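## Task

Scene 1: put as many capped NMR tubes as possible through the benchtop NMR, saving every run, with the protocol chosen by cap colour (red 31P, blue 13C, yellow 19F, green COSY, orange COSY, pink 19F, purple COSY, white 31P). Afterwards each tube must sit in a depth stand, still in its own holder.

## Robot and tools

ROBOT. Two six-joint arms, each riding its own carriage on one shared floor track that runs along y at x = 0. left_arm sits on left_rail (always the carriage at larger y) and has a left hand; right_arm sits on right_rail and has a right hand. Each base is at x = 0, y = its carriage's position_m, z = 0.04 m, facing +x. The hands have index, middle, ring and thumb, 16 hinge motors each.

FRAMES. Positions in results use a table-fixed scene frame: table top z = 0, +z up, +x the direction the arms face, +y to their left, y = 0 at mid-track; the table edge is at x = 0.17 m. Arm motion offsets use each hand point's own axes: +z out along straight fingers, +y out of the palm face, +x across the palm away from the thumb on the right hand (toward the thumb on the left hand). The hand point sits just past the index/middle knuckles; fingertips reach about 0.16 m beyond it.

execute_actions(actions, cameras). actions is a list run in sequence; each action may hold rows, steps, until, left_rail, right_rail. rows: 1 to 15 rows, each used for one 1/30 s control step. Every row is one flat list of 48 numbers in [-1, 1] covering both arms: first 24 for the left arm and hand, then the same 24 for the right. Per arm: dx, dy, dz, rx, ry, rz, then index_mcp, index_abd, index_pip, index_dip, middle_mcp, middle_abd, middle_pip, middle_dip, ring_mcp, ring_abd, ring_pip, ring_dip, thumb_cmc, thumb_axl, thumb_mcp, thumb_ipl, current_limit, speed. The six pose numbers are an offset, not a pose: measured from that arm's Hand target as it stood when the action began, in that target's axes, with 1.0 = 0.6 m or 180 degrees; rx, ry, rz form one rotation vector. All rows of one action count from the same start, but each new action starts from the new Hand target, so a repeated offset adds up; six zeros hold the current target. Hinge numbers are absolute goals scaled between each hinge's stops; moving toward -1 curls fingers toward the palm. Straight values: _mcp +0.75, _pip +0.58, _dip +0.70, _abd 0, thumb_cmc +0.71, thumb_axl +0.68, thumb_mcp +0.23, thumb_ipl +0.17. current_limit maps -1..+1 to 0..550 mA; speed sets hinge speed as (speed+1)/2 of 8.5 rad/s; they start at +0.4 and -0.6. A zero in a hand column is a real goal, so to keep a grip resend the hand_goal values plus the current limit and speed. steps: 1 to 450, default 15, at least the row count; after the last row the arm keeps chasing it. For gentle motion ramp offsets by about 0.01 per row.
until ends an action early, reading only the rails, e.g. {"right_rail": {"position_status": ["!=", "moving"]}}, or {"all": {"status": "ended"}}; numbers need a comparison (=, !=, <, <=, >, >=).
Rails: {"left_rail": {"position_m": p}} with left_rail -0.8 to 1.5 m, right_rail -1.5 to 0.8 m; speed_m_s 0.01 to 1; acceleration_factor 0.1 to 1; {"stop": true} brakes. Keep the carriages at least 0.78 m apart. Let a carriage arrive before placing its hand. Any out-of-range value rejects the whole call. An empty actions list returns images and full state.

move(target, speed, blend, stop_force, zero, blocking, cameras). target is one 48-number row or a list of up to 15 such rows, laid out as above; every row is an offset from the Hand targets at the move's start (not chained). It plans straight paths; speed is top speed in m/s, 0.002 to 3.2, default 0.25. blend (m) rounds corners in a list. stop_force (N, 4 to 120) ends an arm's path on contact; zero chooses whether the force baseline is retaken. blocking=false returns early; then call wait or stop before new rows or moves. It does not avoid obstacles. Result adds a move: line (done, off_target, held, fault, moving...) and limits.
wait(seconds 0 to 10). stop() brakes a running move. zoom_image(camera, region [x0,y0,x1,y1], at most 504 px each way). zero_wrist_force(arm). finished_scene(scene 1 or 2) ends the scene permanently.

RESULTS. end_effector_position (m), end_effector_quat_wxyz and velocities in the scene frame; Hand target is the base for the next offsets. Joint positions: rail (m) then six joints (rad). Wrist force/torque in the hand's axes. Hand: hand_goal, hand_measured, hand_current_ma, hand_state (moving, goal, blocked, overload), hand_current_limit, hand_speed. Rails: position_m, position_status (moving, done, contact_stop, time_out, stopped, stopped_with_arm, stopped_for_other_arm, stopped_for_other_carriage), position_answer (taken/not_taken). Cameras: cam_high, cam_bench_mid, cam_left, cam_right, cam_screen, cam_left_wrist, cam_right_wrist.

AVOID. Dropping anything off the table or onto the track ends the scene. Forces near 150 N or joint torques at limits (elbow 133, wrists 48 N m) cause a 10 s fault stop; stiff arms fault with targets even slightly past firm contact. Never let the arms or hands touch each other. Motors at 495 mA or more for 5 s shut down; hot motors (85 °C) brake the arm. Don't route paths near an arm's own base. Move slowly, release parts only when still and supported, and don't slam fixed equipment.

Each tool is called after "Call:" as name(argument=value, ...), one argument or row to a line, values as JSON.

## Session

Call:
execute_actions(
  actions=[],
)

Scene clock: 0.00 s.
left_arm: end_effector_position=(+0.3781, +1.1710, +0.6699) hand_goal=(+0.754, +0.000, +0.576, +0.696, +0.754, +0.000, +0.576, +0.696, +0.754, +0.000, +0.576, +0.696, +0.714, +0.678, +0.226, +0.168) hand_measured=(+0.754, +0.000, +0.576, +0.696, +0.754, +0.000, +0.576, +0.696, +0.754, +0.000, +0.576, +0.696, +0.714, +0.678, +0.226, +0.168) hand_current_ma=(+0, +0, +0, +0, +0, +0, +0, +0, +0, +0, +0, +0, +0, +0, +0, +0) hand_state=(goal, goal, goal, goal, goal, goal, goal, goal, goal, goal, goal, goal, goal, goal, goal, goal) hand_current_limit=0.40 hand_speed=-0.60 end_effector_quat_wxyz=(+0.000, +1.000, +0.000, +0.000) | right_arm: end_effector_position=(+0.3781, -1.0013, +0.6699) hand_goal=(+0.754, +0.000, +0.576, +0.696, +0.754, +0.000, +0.576, +0.696, +0.754, +0.000, +0.576, +0.696, +0.714, +0.678, +0.226, +0.168) hand_measured=(+0.754, +0.000, +0.576, +0.696, +0.754, +0.000, +0.576, +0.696, +0.754, +0.000, +0.576, +0.696, +0.714, +0.678, +0.226, +0.168) hand_current_ma=(+0, +0, +0, +0, +0, +0, +0, +0, +0, +0, +0, +0, +0, +0, +0, +0) hand_state=(goal, goal, goal, goal, goal, goal, goal, goal, goal, goal, goal, goal, goal, goal, goal, goal) hand_current_limit=0.40 hand_speed=-0.60 end_effector_quat_wxyz=(+0.000, +0.000, +1.000, +0.000)
Joint positions: left_arm=[1.177 -0.281 -1.775 1.606 1.739 1.571 -1.851] | right_arm=[-1.165 -0.28 -1.775 1.606 1.739 1.571 1.29]
Joint velocities: within noise
Joint torques (N m): no reading
Motor temperatures (°C): left_arm=[38 43 34 49 44 41] | right_arm=[35 33 44 51 51 52]
Wrist force (N): no reading
Wrist torque (N m): no reading
Wrist force, peak (N): no reading
Hand target: left_arm +0.3781, +1.1710, +0.6699; +0.000, +1.000, +0.000, +0.000 | right_arm +0.3781, -1.0013, +0.6699; +0.000, +0.000, +1.000, +0.000
left_rail: position_m=1.177 position_status=done
right_rail: position_m=-1.165 position_status=done

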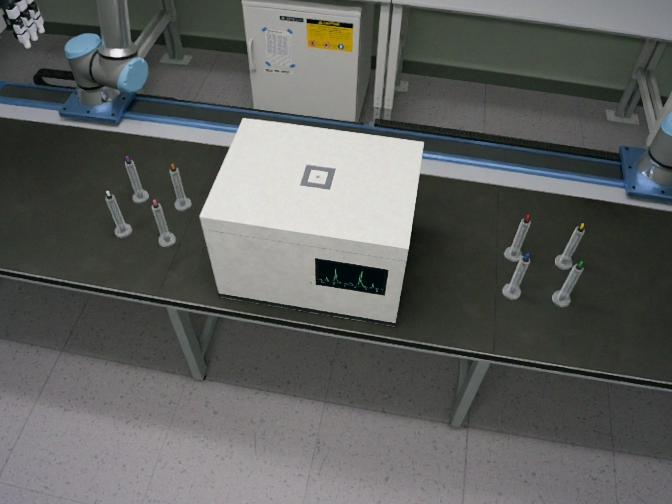

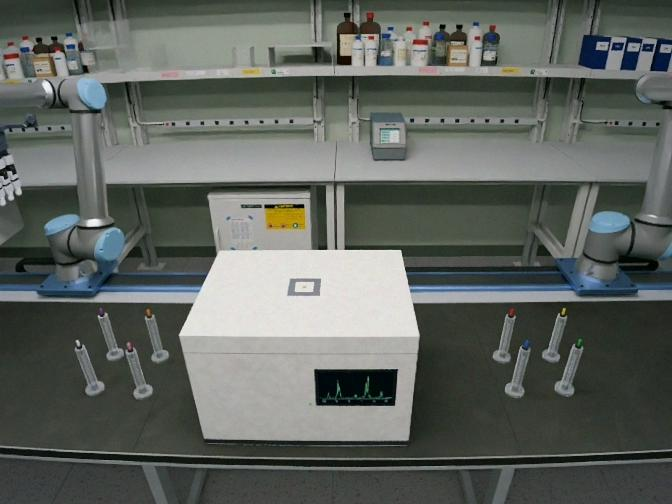

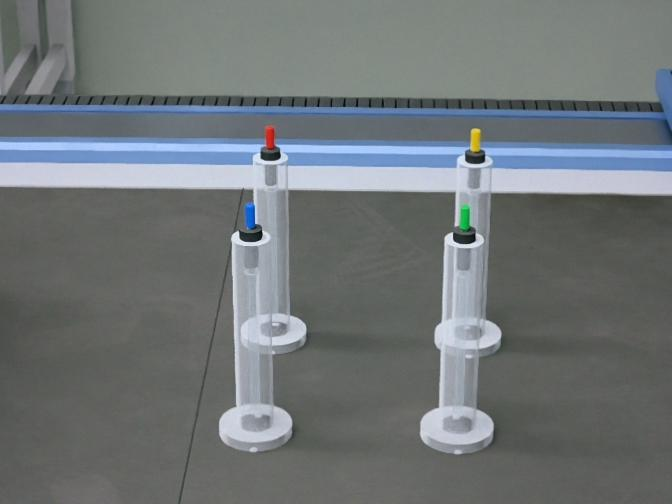

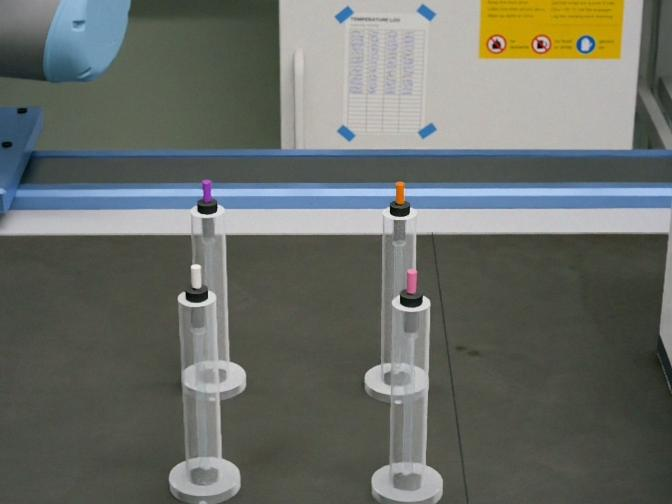

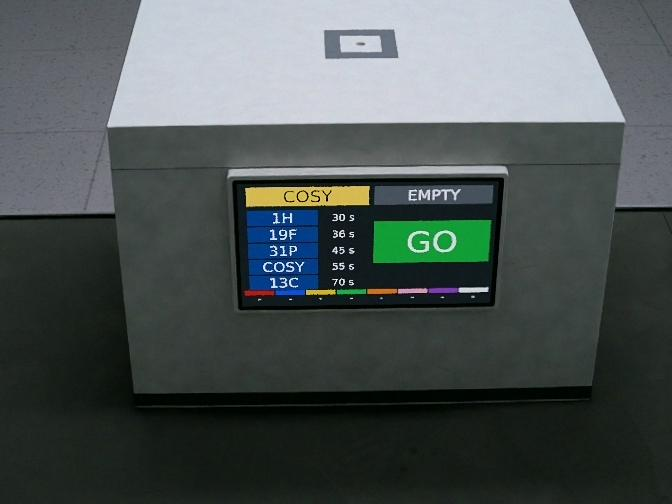

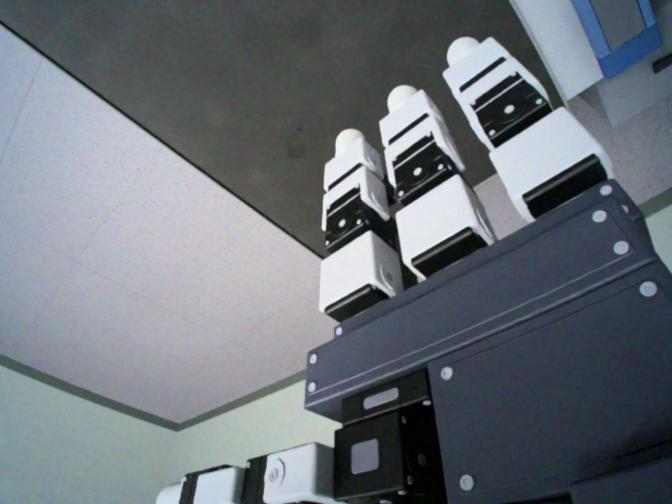

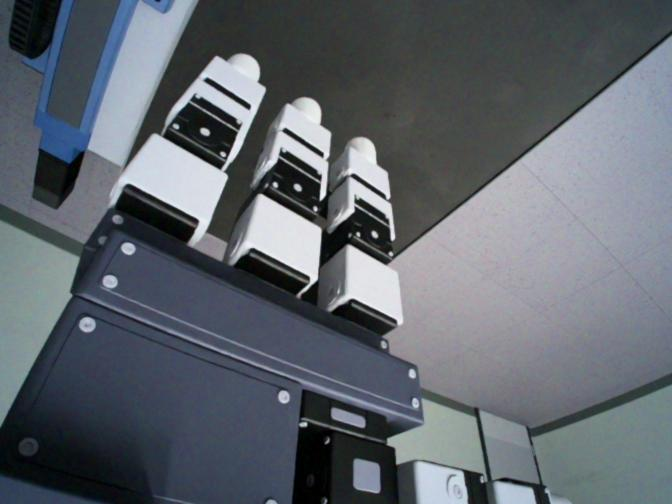

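Call:
zoom_image(
  camera="cam_left",
  region=[200, 100, 340, 205],
)

Call:
zoom_image(
  camera="cam_left",
  region=[200, 180, 520, 460],
)

Call:
zoom_image(
  camera="cam_screen",
  region=[220, 160, 520, 320],
)

Call:
zoom_image(
  camera="cam_screen",
  region=[280, 10, 440, 80],
)

Scaled by 3.600 from the camera's 672x504 image, which has a finer 960x720 frame.

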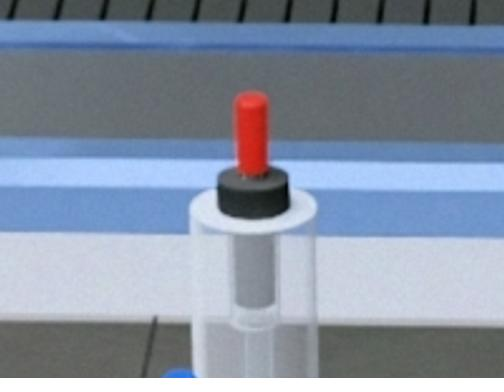

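Scaled by 1.575 from the camera's 672x504 image, which has a finer 960x720 frame.

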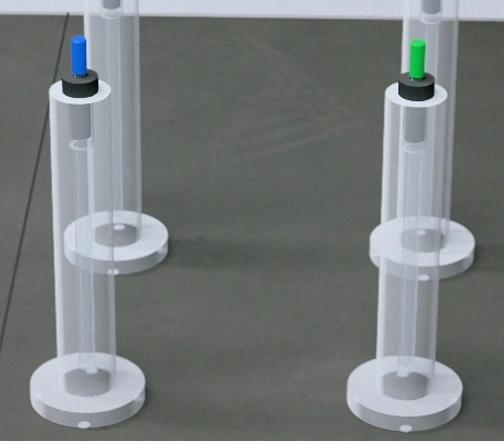

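Scaled by 1.680 from the camera's 672x504 image, which has a finer 960x720 frame.

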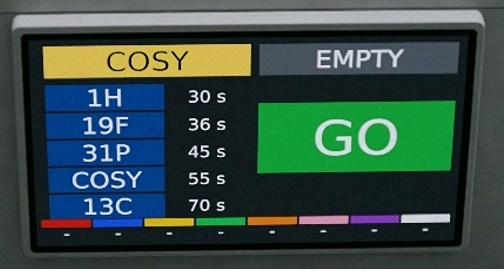

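Scaled by 3.150 from the camera's 672x504 image, which has a finer 960x720 frame.

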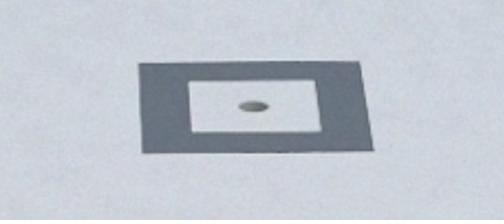

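Call:
zoom_image(
  camera="cam_left",
  region=[210, 300, 350, 460],
)

Call:
zoom_image(
  camera="cam_left",
  region=[410, 300, 550, 460],
)

Call:
zoom_image(
  camera="cam_left",
  region=[210, 110, 350, 270],
)

Call:
zoom_image(
  camera="cam_left",
  region=[410, 110, 550, 270],
)

Call:
zoom_image(
  camera="cam_right",
  region=[150, 160, 290, 320],
)

Call:
zoom_image(
  camera="cam_right",
  region=[340, 160, 480, 320],
)

Call:
zoom_image(
  camera="cam_right",
  region=[150, 344, 290, 504],
)

Call:
zoom_image(
  camera="cam_right",
  region=[340, 344, 480, 504],
)

Call:
zoom_image(
  camera="cam_screen",
  region=[310, 20, 410, 70],
)

Call:
zoom_image(
  camera="cam_high",
  region=[280, 150, 360, 205],
)

Scaled by 3.150 from the camera's 672x504 image, which has a finer 960x720 frame.

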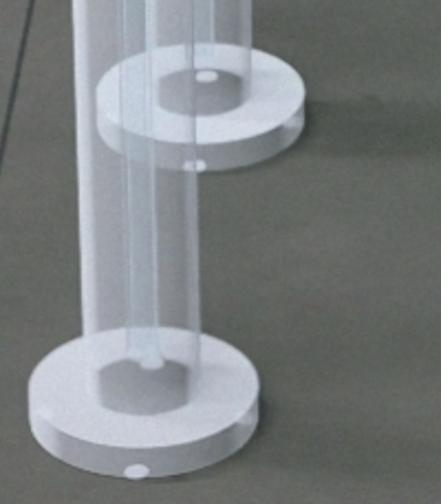

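Scaled by 3.150 from the camera's 672x504 image, which has a finer 960x720 frame.

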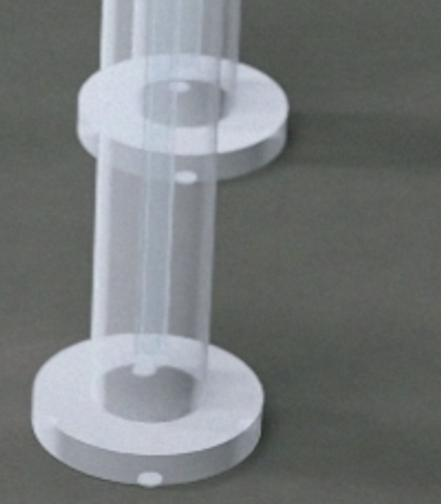

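Scaled by 3.150 from the camera's 672x504 image, which has a finer 960x720 frame.

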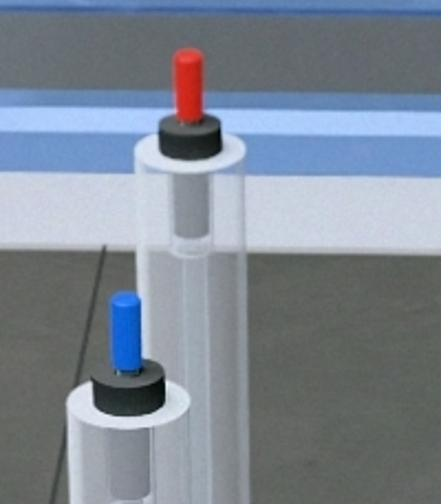

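Scaled by 3.150 from the camera's 672x504 image, which has a finer 960x720 frame.

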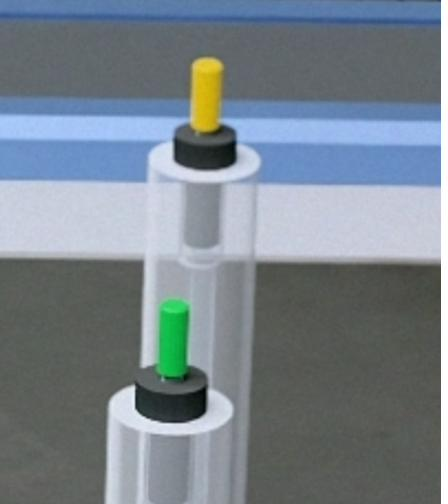

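Scaled by 3.150 from the camera's 672x504 image, which has a finer 960x720 frame.

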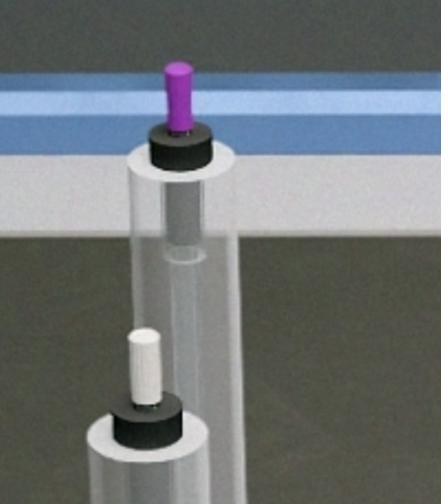

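Scaled by 3.150 from the camera's 672x504 image, which has a finer 960x720 frame.

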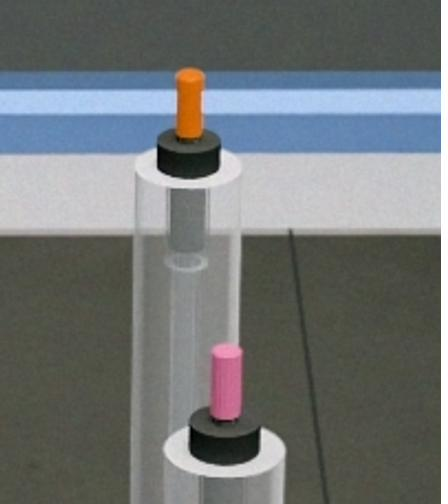

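Scaled by 3.150 from the camera's 672x504 image, which has a finer 960x720 frame.

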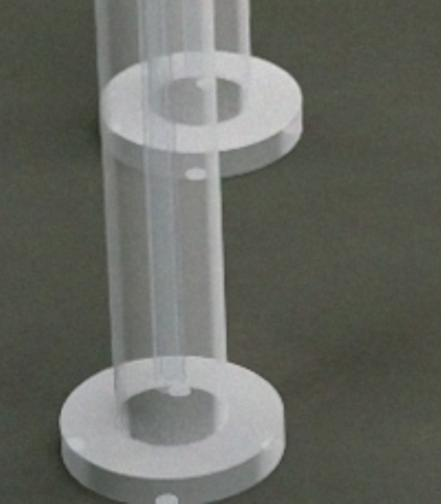

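Scaled by 3.150 from the camera's 672x504 image, which has a finer 960x720 frame.

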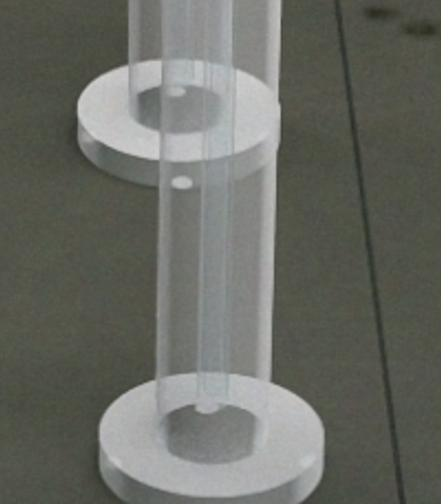

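Scaled by 5.040 from the camera's 672x504 image, which has a finer 960x720 frame.

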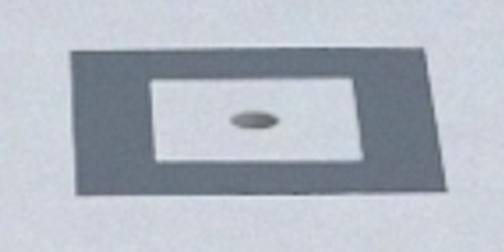

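Scaled by 6.300 from the camera's 672x504 image, which has a finer 960x720 frame.

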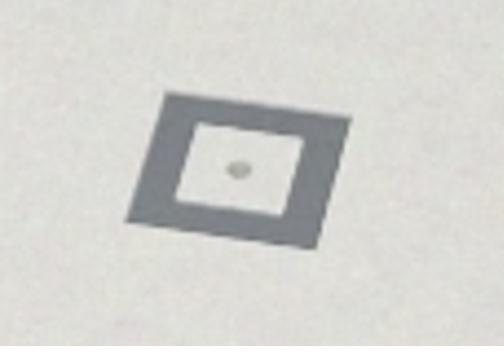

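Call:
zoom_image(
  camera="cam_left_wrist",
  region=[310, 20, 630, 260],
)

Call:
zoom_image(
  camera="cam_bench_mid",
  region=[0, 110, 60, 210],
)

Call:
zoom_image(
  camera="cam_screen",
  region=[335, 35, 385, 55],
)

Call:
zoom_image(
  camera="cam_left",
  region=[225, 190, 275, 250],
)

Scaled by 1.575 from the camera's 672x504 image, which has a finer 960x720 frame.

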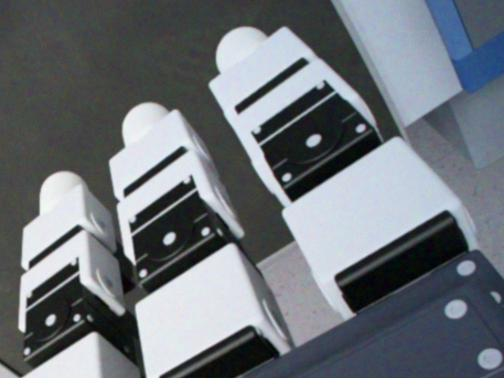

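Scaled by 5.040 from the camera's 672x504 image, which has a finer 960x720 frame.

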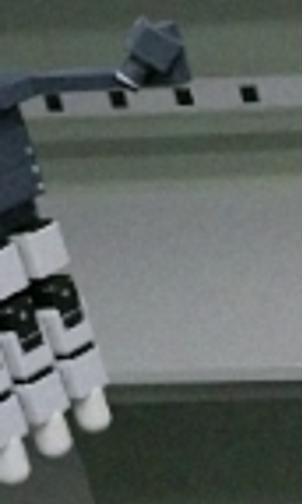

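Scaled by 10.080 from the camera's 672x504 image, which has a finer 960x720 frame.

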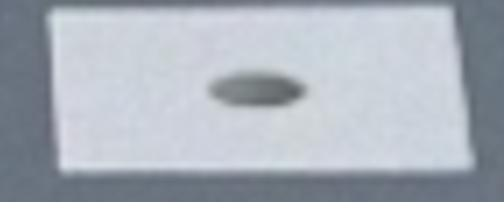

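Scaled by 8.400 from the camera's 672x504 image, which has a finer 960x720 frame.

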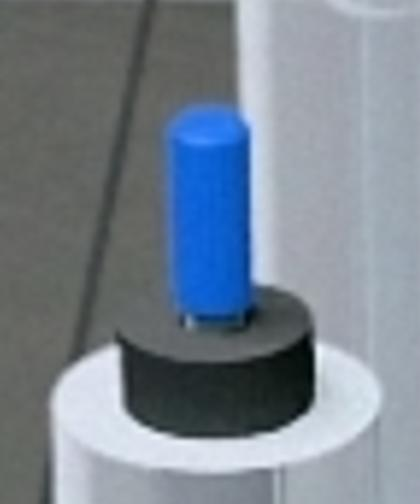

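Call:
execute_actions(
  actions=[
    {"left_rail":{"position_m":0.345},"right_rail":{"position_m":-0.455},"rows":[[0,0,0,0,0,0,0.754,0.1,0.576,0.696,0.754,-0.1,0.576,0.696,0.754,-0.1,0.576,0.696,0.714,0.678,-0.281,0.168,0.4,-0.6,0,0,0,0,0,0,0.754,0.1,0.576,0.696,0.754,-0.1,0.576,0.696,0.754,-0.1,0.576,0.696,0.714,0.678,-0.281,0.168,0.4,-0.6]],"steps":75,"until":{"all":{"status":"ended"}}},
  ],
)

Call:
move(
  target=[0.488,-0.592,0.45,0,0,0,0.754,0.1,0.576,0.696,0.754,-0.1,0.576,0.696,0.754,-0.1,0.576,0.696,0.714,0.678,-0.281,0.168,0.4,-0.6,-0.22,-0.3945,0.45,0,0,0,0.754,0.1,0.576,0.696,0.754,-0.1,0.576,0.696,0.754,-0.1,0.576,0.696,0.714,0.678,-0.281,0.168,0.4,-0.6],
  speed=0.5,
  cameras=["all"],
)

Scene clock: 515.97 s.
left_arm: end_effector_position=(+0.3781, +0.3389, +0.6699) hand_goal=(+0.754, +0.100, +0.576, +0.696, +0.754, -0.100, +0.576, +0.696, +0.754, -0.100, +0.576, +0.696, +0.714, +0.678, -0.280, +0.168) hand_measured=(+0.754, +0.096, +0.576, +0.696, +0.754, -0.096, +0.576, +0.696, +0.754, -0.096, +0.576, +0.696, +0.714, +0.678, -0.282, +0.168) hand_current_ma=(+0, -2, +0, +0, +0, +2, +0, +0, +0, +2, +0, +0, +0, +0, -1, +0) hand_state=(goal, goal, goal, goal, goal, goal, goal, goal, goal, goal, goal, goal, goal, goal, goal, goal) hand_current_limit=0.40 hand_speed=-0.60 end_effector_quat_wxyz=(+0.000, +1.000, +0.000, +0.000) | right_arm: end_effector_position=(+0.3781, -0.2912, +0.6699) hand_goal=(+0.754, +0.100, +0.576, +0.696, +0.754, -0.100, +0.576, +0.696, +0.754, -0.100, +0.576, +0.696, +0.714, +0.678, -0.280, +0.168) hand_measured=(+0.754, +0.096, +0.576, +0.696, +0.754, -0.096, +0.576, +0.696, +0.754, -0.096, +0.576, +0.696, +0.714, +0.678, -0.282, +0.168) hand_current_ma=(+0, -2, +0, +0, +0, +2, +0, +0, +0, +2, +0, +0, +0, +0, -1, +0) hand_state=(goal, goal, goal, goal, goal, goal, goal, goal, goal, goal, goal, goal, goal, goal, goal, goal) hand_current_limit=0.40 hand_speed=-0.60 end_effector_quat_wxyz=(+0.000, +0.000, +1.000, +0.000)
Joint positions: left_arm=[0.345 -0.28 -1.775 1.606 1.739 1.571 -1.851] | right_arm=[-0.455 -0.28 -1.775 1.606 1.739 1.571 1.29]
Joint torques (N m): left_arm=[2.95 -20.69 -37.42 4.59 -0.41 0.02] | right_arm=[0.48 -24.03 -42.53 3.86 -0.14 -0.05]
Wrist force (N): left_arm=[-0.1 -0.4 0.1] | right_arm=[0.2 -0.1 0.1]
Wrist torque (N m): left_arm=[-0.07 0.03 0.00] | right_arm=[-0.02 -0.03 0.01]
Wrist force, peak (N): left_arm=[-0.2 -2.5 0.5] | right_arm=[-0.4 2.4 0.1]
Hand target: left_arm +0.3781, +0.3389, +0.6699; +0.000, +1.000, +0.000, +0.000 | right_arm +0.3781, -0.2912, +0.6699; +0.000, +0.000, +1.000, +0.000
Off the commanded pose: left_arm 0.000 m, 0 deg | right_arm 0.000 m, 0 deg.
left_rail: position_m=0.345 position_status=done
right_rail: position_m=-0.455 position_status=done

Scene clock: 518.00 s.
left_arm: end_effector_position=(+0.6708, +0.6939, +0.4000) hand_goal=(+0.754, +0.100, +0.576, +0.696, +0.754, -0.100, +0.576, +0.696, +0.754, -0.100, +0.576, +0.696, +0.714, +0.678, -0.280, +0.168) hand_measured=(+0.754, +0.096, +0.576, +0.696, +0.754, -0.096, +0.576, +0.696, +0.754, -0.098, +0.576, +0.696, +0.714, +0.678, -0.282, +0.168) hand_current_ma=(+0, -2, +0, +0, +0, +2, +0, +0, +0, +2, +0, +0, +0, +0, -1, +0) hand_state=(goal, goal, goal, goal, goal, goal, goal, goal, goal, goal, goal, goal, goal, goal, goal, goal) hand_current_limit=0.40 hand_speed=-0.60 end_effector_quat_wxyz=(+0.000, +1.000, +0.000, +0.000) | right_arm: end_effector_position=(+0.5101, -0.5278, +0.4000) hand_goal=(+0.754, +0.100, +0.576, +0.696, +0.754, -0.100, +0.576, +0.696, +0.754, -0.100, +0.576, +0.696, +0.714, +0.678, -0.280, +0.168) hand_measured=(+0.754, +0.096, +0.576, +0.696, +0.754, -0.096, +0.576, +0.696, +0.754, -0.096, +0.576, +0.696, +0.714, +0.678, -0.282, +0.168) hand_current_ma=(+0, -2, +0, +0, +0, +2, +0, +0, +0, +2, +0, +0, +0, +0, -1, +0) hand_state=(goal, goal, goal, goal, goal, goal, goal, goal, goal, goal, goal, goal, goal, goal, goal, goal) hand_current_limit=0.40 hand_speed=-0.60 end_effector_quat_wxyz=(+0.000, +0.000, +1.000, +0.000)
Joint positions: left_arm=[0.345 0.365 -1.027 1.2 1.398 1.571 -1.206] | right_arm=[-0.455 -0.66 -1.472 1.8 1.243 1.571 0.911]
Joint torques (N m): left_arm=[20.43 -68.61 -48.36 6.57 2.32 4.08] | right_arm=[-11.3 -31.3 -55.37 2.12 -3.24 -2.3]
Wrist force (N): left_arm=[-0.1 -0.3 0.3] | right_arm=[-0.4 0.1 -0.1]
Wrist torque (N m): left_arm=[0.02 0.12 -0.15] | right_arm=[-0.01 0.06 0.16]
Wrist force, peak (N): left_arm=[1.2 -1.4 1.4] | right_arm=[-0.4 -1.1 1.7]
Hand target: left_arm +0.6709, +0.6940, +0.3999; +0.000, +1.000, +0.000, +0.000 | right_arm +0.5101, -0.5278, +0.3999; +0.000, +0.000, +1.000, +0.000
Off the commanded pose: left_arm 0.000 m, 0 deg | right_arm 0.000 m, 0 deg.
left_rail: position_m=0.345 position_status=done
right_rail: position_m=-0.455 position_status=done
move: done
camera_calibration:
cam_left_wrist: T_world_to_cam=[[-0.741346, 0.670974, -0.0141766, 0.0159334], [0.460546, 0.523986, 0.716475, -1.00284], [0.488164, 0.524627, -0.697469, -0.281236], [0, 0, 0, 1]] pos_world=[0.610953, 0.662325, 0.52258]
cam_right_wrist: T_world_to_cam=[[0.79169, 0.610797, -0.0124369, -0.0418982], [0.439223, -0.554917, 0.706506, -0.843201], [0.42463, -0.564796, -0.707598, -0.106879], [0, 0, 0, 1]] pos_world=[0.448908, -0.50268, 0.519578]

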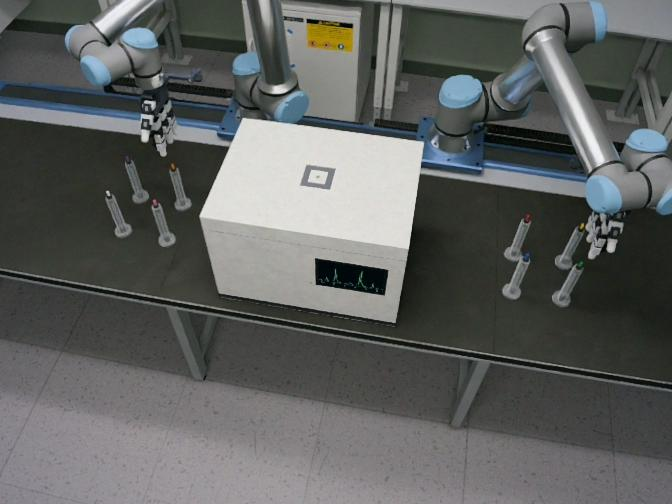

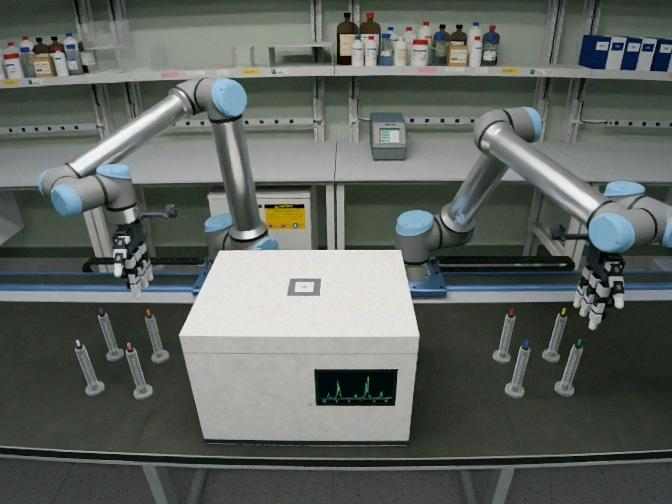

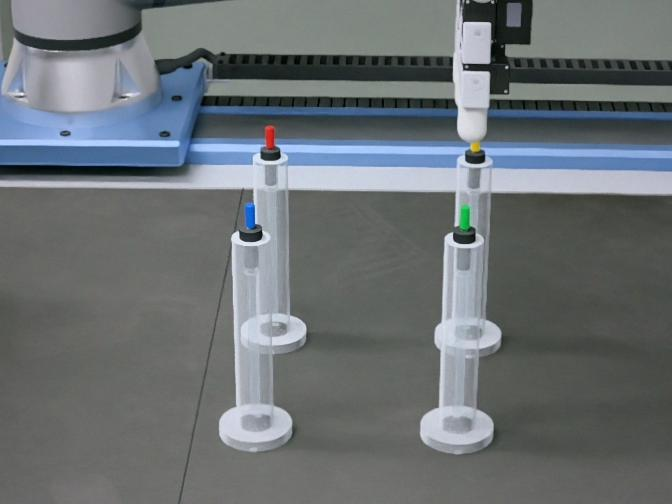

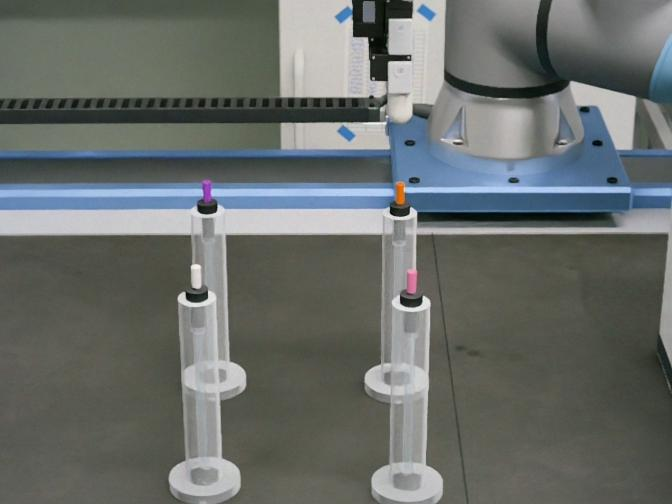

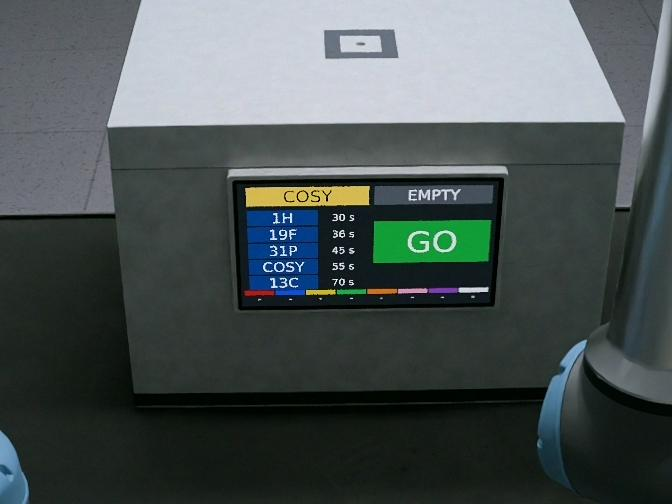

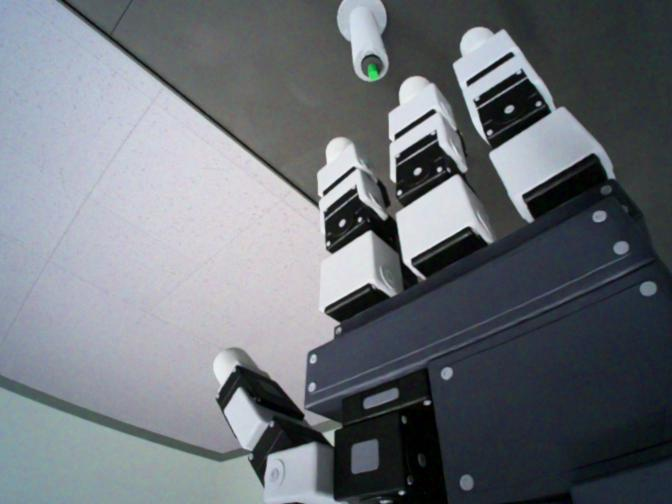

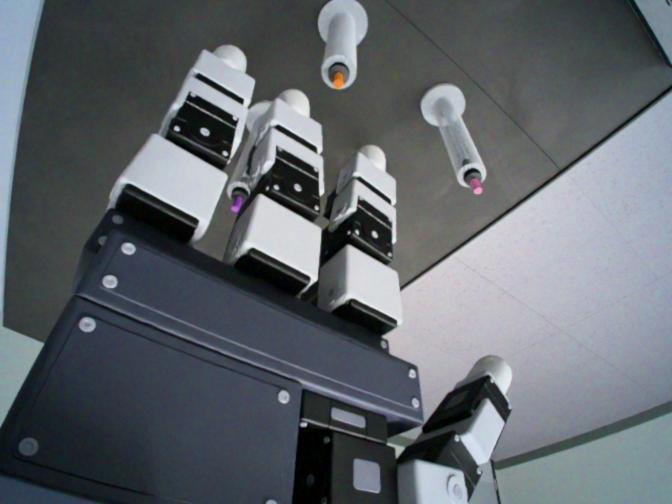

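Call:
zoom_image(
  camera="cam_left_wrist",
  region=[310, 0, 510, 180],
)

Call:
zoom_image(
  camera="cam_right_wrist",
  region=[190, 20, 410, 220],
)

Call:
zoom_image(
  camera="cam_left",
  region=[420, 70, 540, 250],
)

Call:
zoom_image(
  camera="cam_right",
  region=[340, 60, 460, 240],
)

Scaled by 2.520 from the camera's 672x504 image, which has a finer 960x720 frame.

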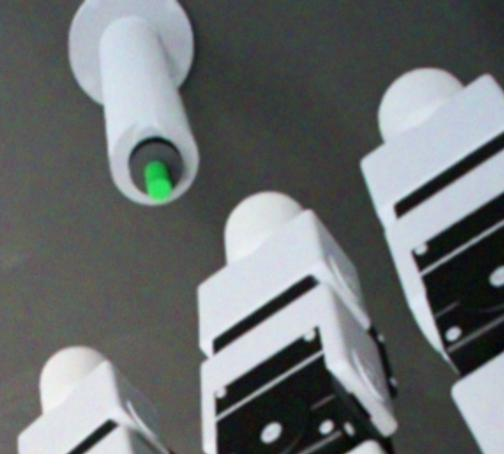

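Scaled by 2.291 from the camera's 672x504 image, which has a finer 960x720 frame.

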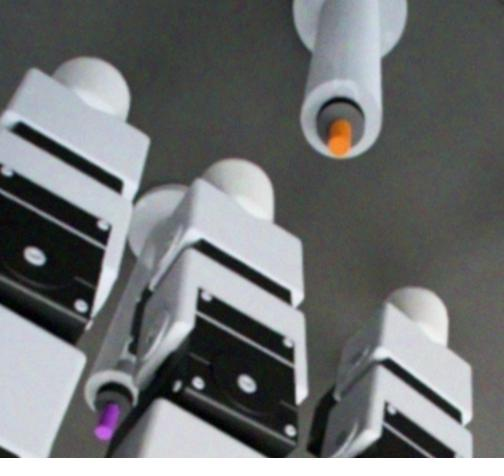

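Scaled by 2.800 from the camera's 672x504 image, which has a finer 960x720 frame.

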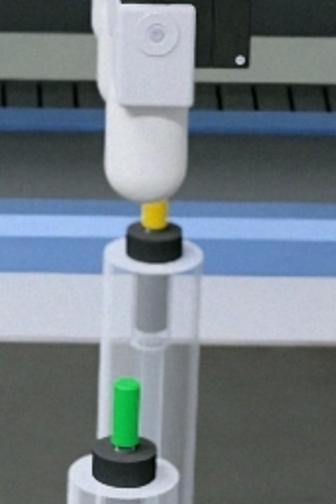

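Scaled by 2.800 from the camera's 672x504 image, which has a finer 960x720 frame.

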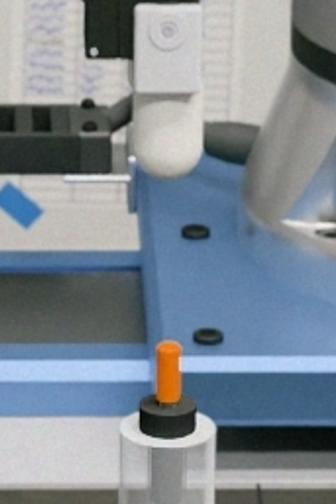

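Call:
move(
  target=[-0.00833,0.00167,0.1603,0,0,0,0.754,0.1,0.576,0.696,0.754,-0.1,0.576,0.696,0.754,-0.1,0.576,0.696,0.714,0.678,-0.281,0.168,0.4,-0.6,0,0.004,0.1662,0,0,0,0.754,0.1,0.576,0.696,0.754,-0.1,0.576,0.696,0.754,-0.1,0.576,0.696,0.714,0.678,-0.281,0.168,0.4,-0.6],
  speed=0.2,
  cameras=["all"],
)

Call:
zoom_image(
  camera="cam_left",
  region=[400, 110, 540, 270],
)

Call:
zoom_image(
  camera="cam_right",
  region=[330, 110, 470, 270],
)

Call:
zoom_image(
  camera="cam_left_wrist",
  region=[310, 0, 510, 180],
)

Call:
zoom_image(
  camera="cam_right_wrist",
  region=[190, 20, 410, 220],
)

Scene clock: 664.70 s.
left_arm: end_effector_position=(+0.6659, +0.6930, +0.3039) hand_goal=(+0.754, +0.100, +0.576, +0.696, +0.754, -0.100, +0.576, +0.696, +0.754, -0.100, +0.576, +0.696, +0.714, +0.678, -0.280, +0.168) hand_measured=(+0.754, +0.096, +0.576, +0.696, +0.754, -0.096, +0.576, +0.696, +0.754, -0.098, +0.576, +0.696, +0.714, +0.678, -0.282, +0.168) hand_current_ma=(+0, -2, +0, +0, +0, +2, +0, +0, +0, +2, +0, +0, +0, +0, -1, +0) hand_state=(goal, goal, goal, goal, goal, goal, goal, goal, goal, goal, goal, goal, goal, goal, goal, goal) hand_current_limit=0.40 hand_speed=-0.60 end_effector_quat_wxyz=(+0.000, +1.000, +0.000, +0.000) | right_arm: end_effector_position=(+0.5101, -0.5255, +0.3004) hand_goal=(+0.754, +0.100, +0.576, +0.696, +0.754, -0.100, +0.576, +0.696, +0.754, -0.100, +0.576, +0.696, +0.714, +0.678, -0.280, +0.168) hand_measured=(+0.754, +0.096, +0.576, +0.696, +0.754, -0.096, +0.576, +0.696, +0.754, -0.096, +0.576, +0.696, +0.714, +0.678, -0.282, +0.168) hand_current_ma=(+0, -2, +0, +0, +0, +2, +0, +0, +0, +2, +0, +0, +0, +0, -1, +0) hand_state=(goal, goal, goal, goal, goal, goal, goal, goal, goal, goal, goal, goal, goal, goal, goal, goal) hand_current_limit=0.40 hand_speed=-0.60 end_effector_quat_wxyz=(+0.000, +0.000, +1.000, +0.000)
Joint positions: left_arm=[0.345 0.366 -0.994 1.321 1.243 1.571 -1.205] | right_arm=[-0.455 -0.656 -1.404 1.912 1.063 1.571 0.915]
Joint torques (N m): left_arm=[20.89 -69.9 -24.61 2.47 -1.57 0.97] | right_arm=[9.11 -35.91 -21.4 2.39 -3.34 1.55]
Motor temperatures (°C): left_arm=[37 41 34 46 43 40] | right_arm=[35 33 42 46 48 50]
Wrist force (N): left_arm=[-0.4 0.0 0.3] | right_arm=[0.5 0.1 0.4]
Wrist torque (N m): left_arm=[0.03 0.11 -0.19] | right_arm=[-0.03 -0.06 -0.07]
Wrist force, peak (N): left_arm=[-0.3 0.2 1.6] | right_arm=[-0.1 -0.4 -1.3]
Hand target: left_arm +0.6659, +0.6930, +0.3038; +0.000, +1.000, +0.000, +0.000 | right_arm +0.5101, -0.5255, +0.3002; +0.000, +0.000, +1.000, +0.000
Off the commanded pose: left_arm 0.000 m, 0 deg | right_arm 0.000 m, 0 deg.
left_rail: position_m=0.345 position_status=done
right_rail: position_m=-0.455 position_status=done
move: done
camera_calibration:
cam_left_wrist: T_world_to_cam=[[-0.741312, 0.671012, -0.0141243, 0.0114752], [0.4606, 0.523937, 0.716476, -0.931326], [0.488164, 0.524626, -0.697469, -0.345328], [0, 0, 0, 1]] pos_world=[0.606053, 0.661425, 0.42658]
cam_right_wrist: T_world_to_cam=[[0.79169, 0.610797, -0.0124369, -0.0446028], [0.439223, -0.554917, 0.706506, -0.771501], [0.42463, -0.564796, -0.707598, -0.176], [0, 0, 0, 1]] pos_world=[0.448908, -0.50028, 0.419978]

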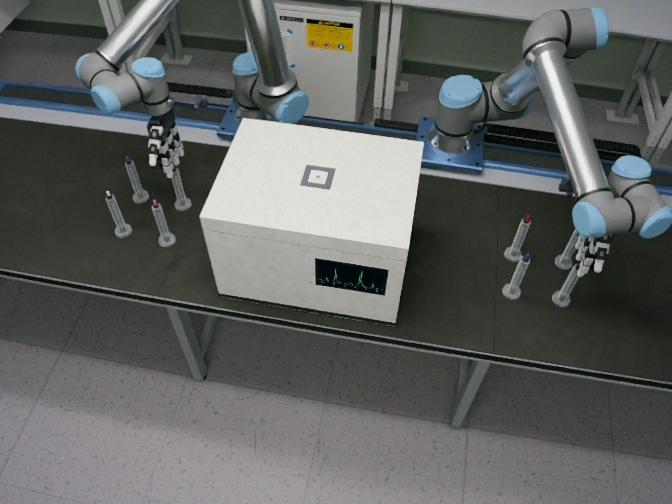

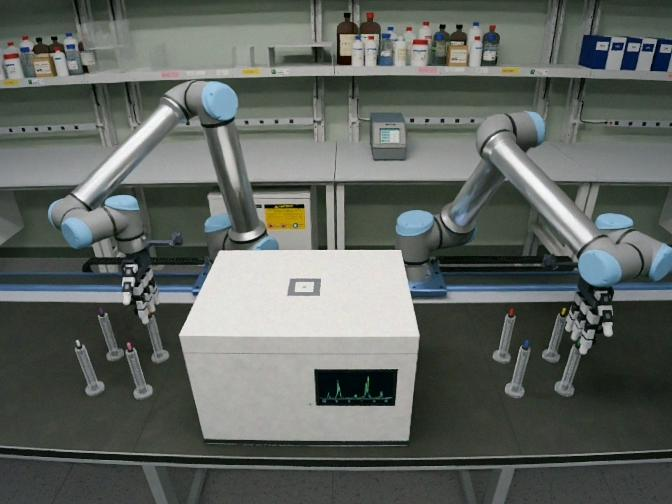

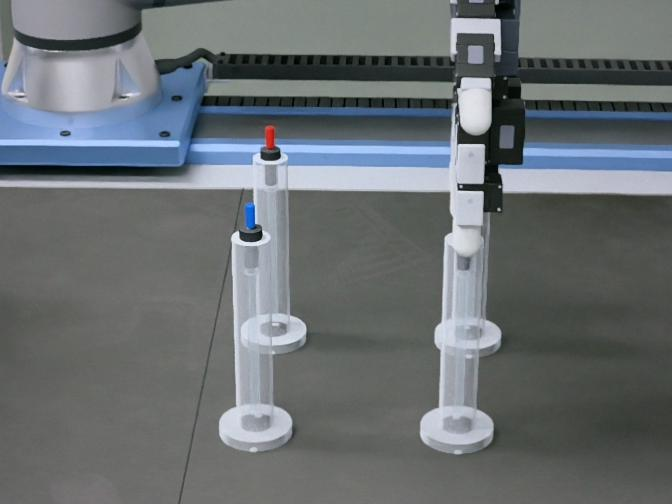

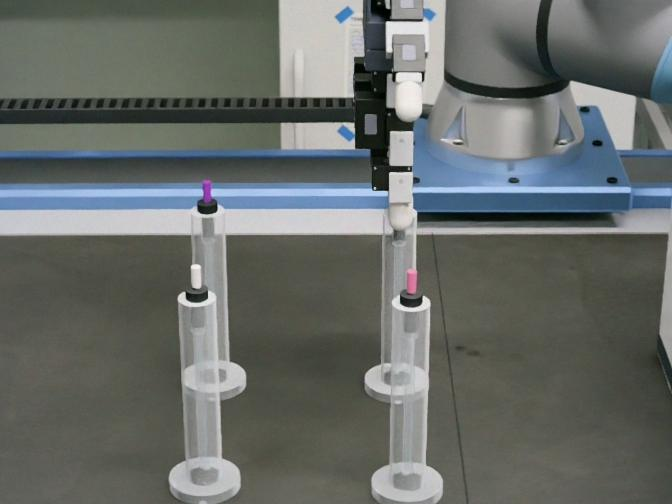

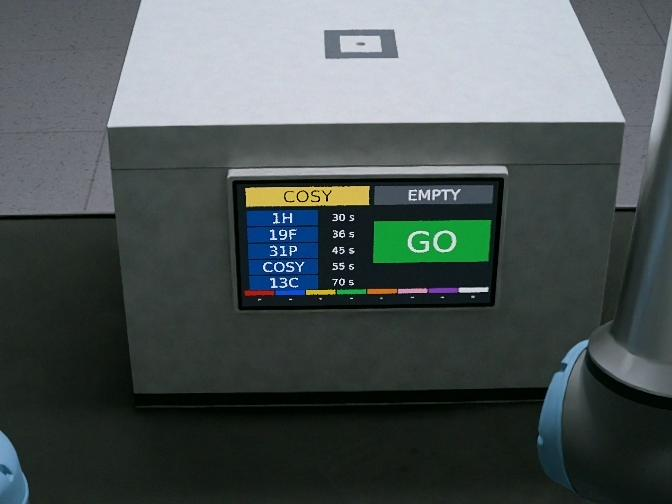

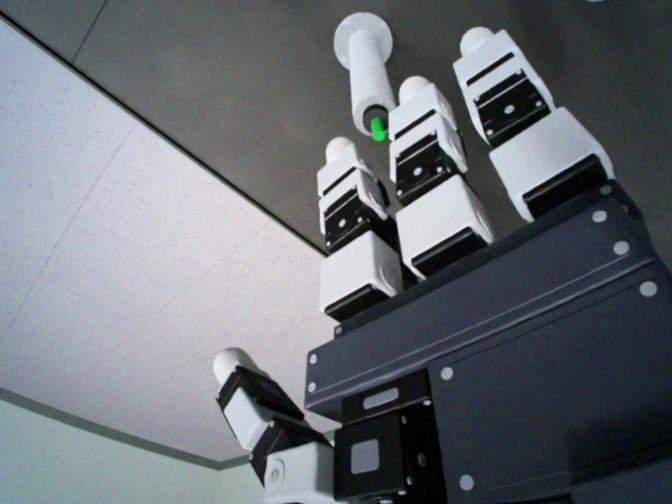

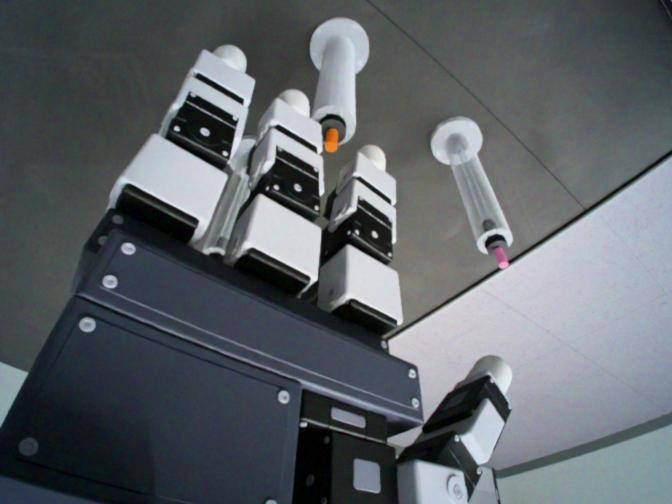

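Scaled by 3.150 from the camera's 672x504 image, which has a finer 960x720 frame.

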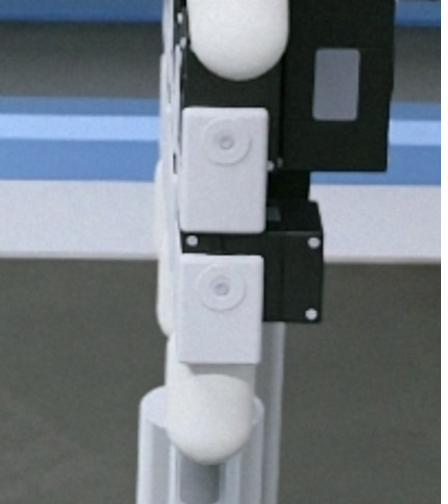

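Scaled by 3.150 from the camera's 672x504 image, which has a finer 960x720 frame.

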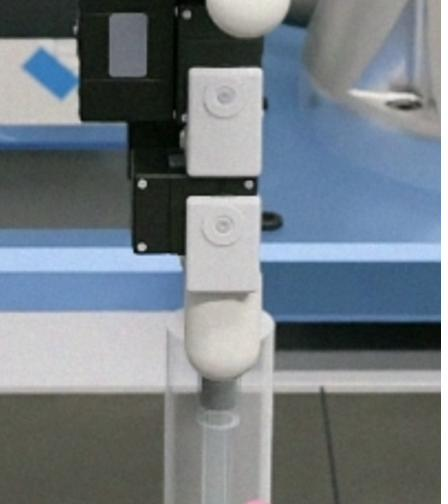

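Scaled by 2.520 from the camera's 672x504 image, which has a finer 960x720 frame.

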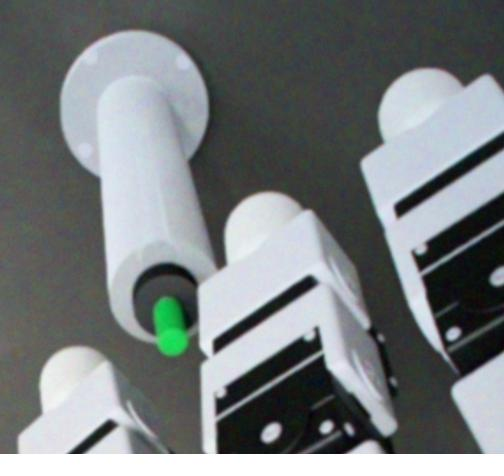

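Scaled by 2.291 from the camera's 672x504 image, which has a finer 960x720 frame.

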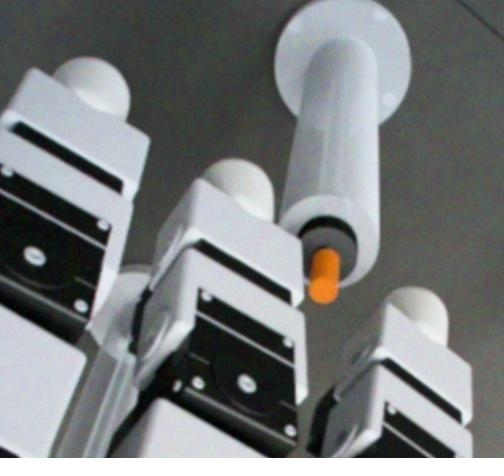

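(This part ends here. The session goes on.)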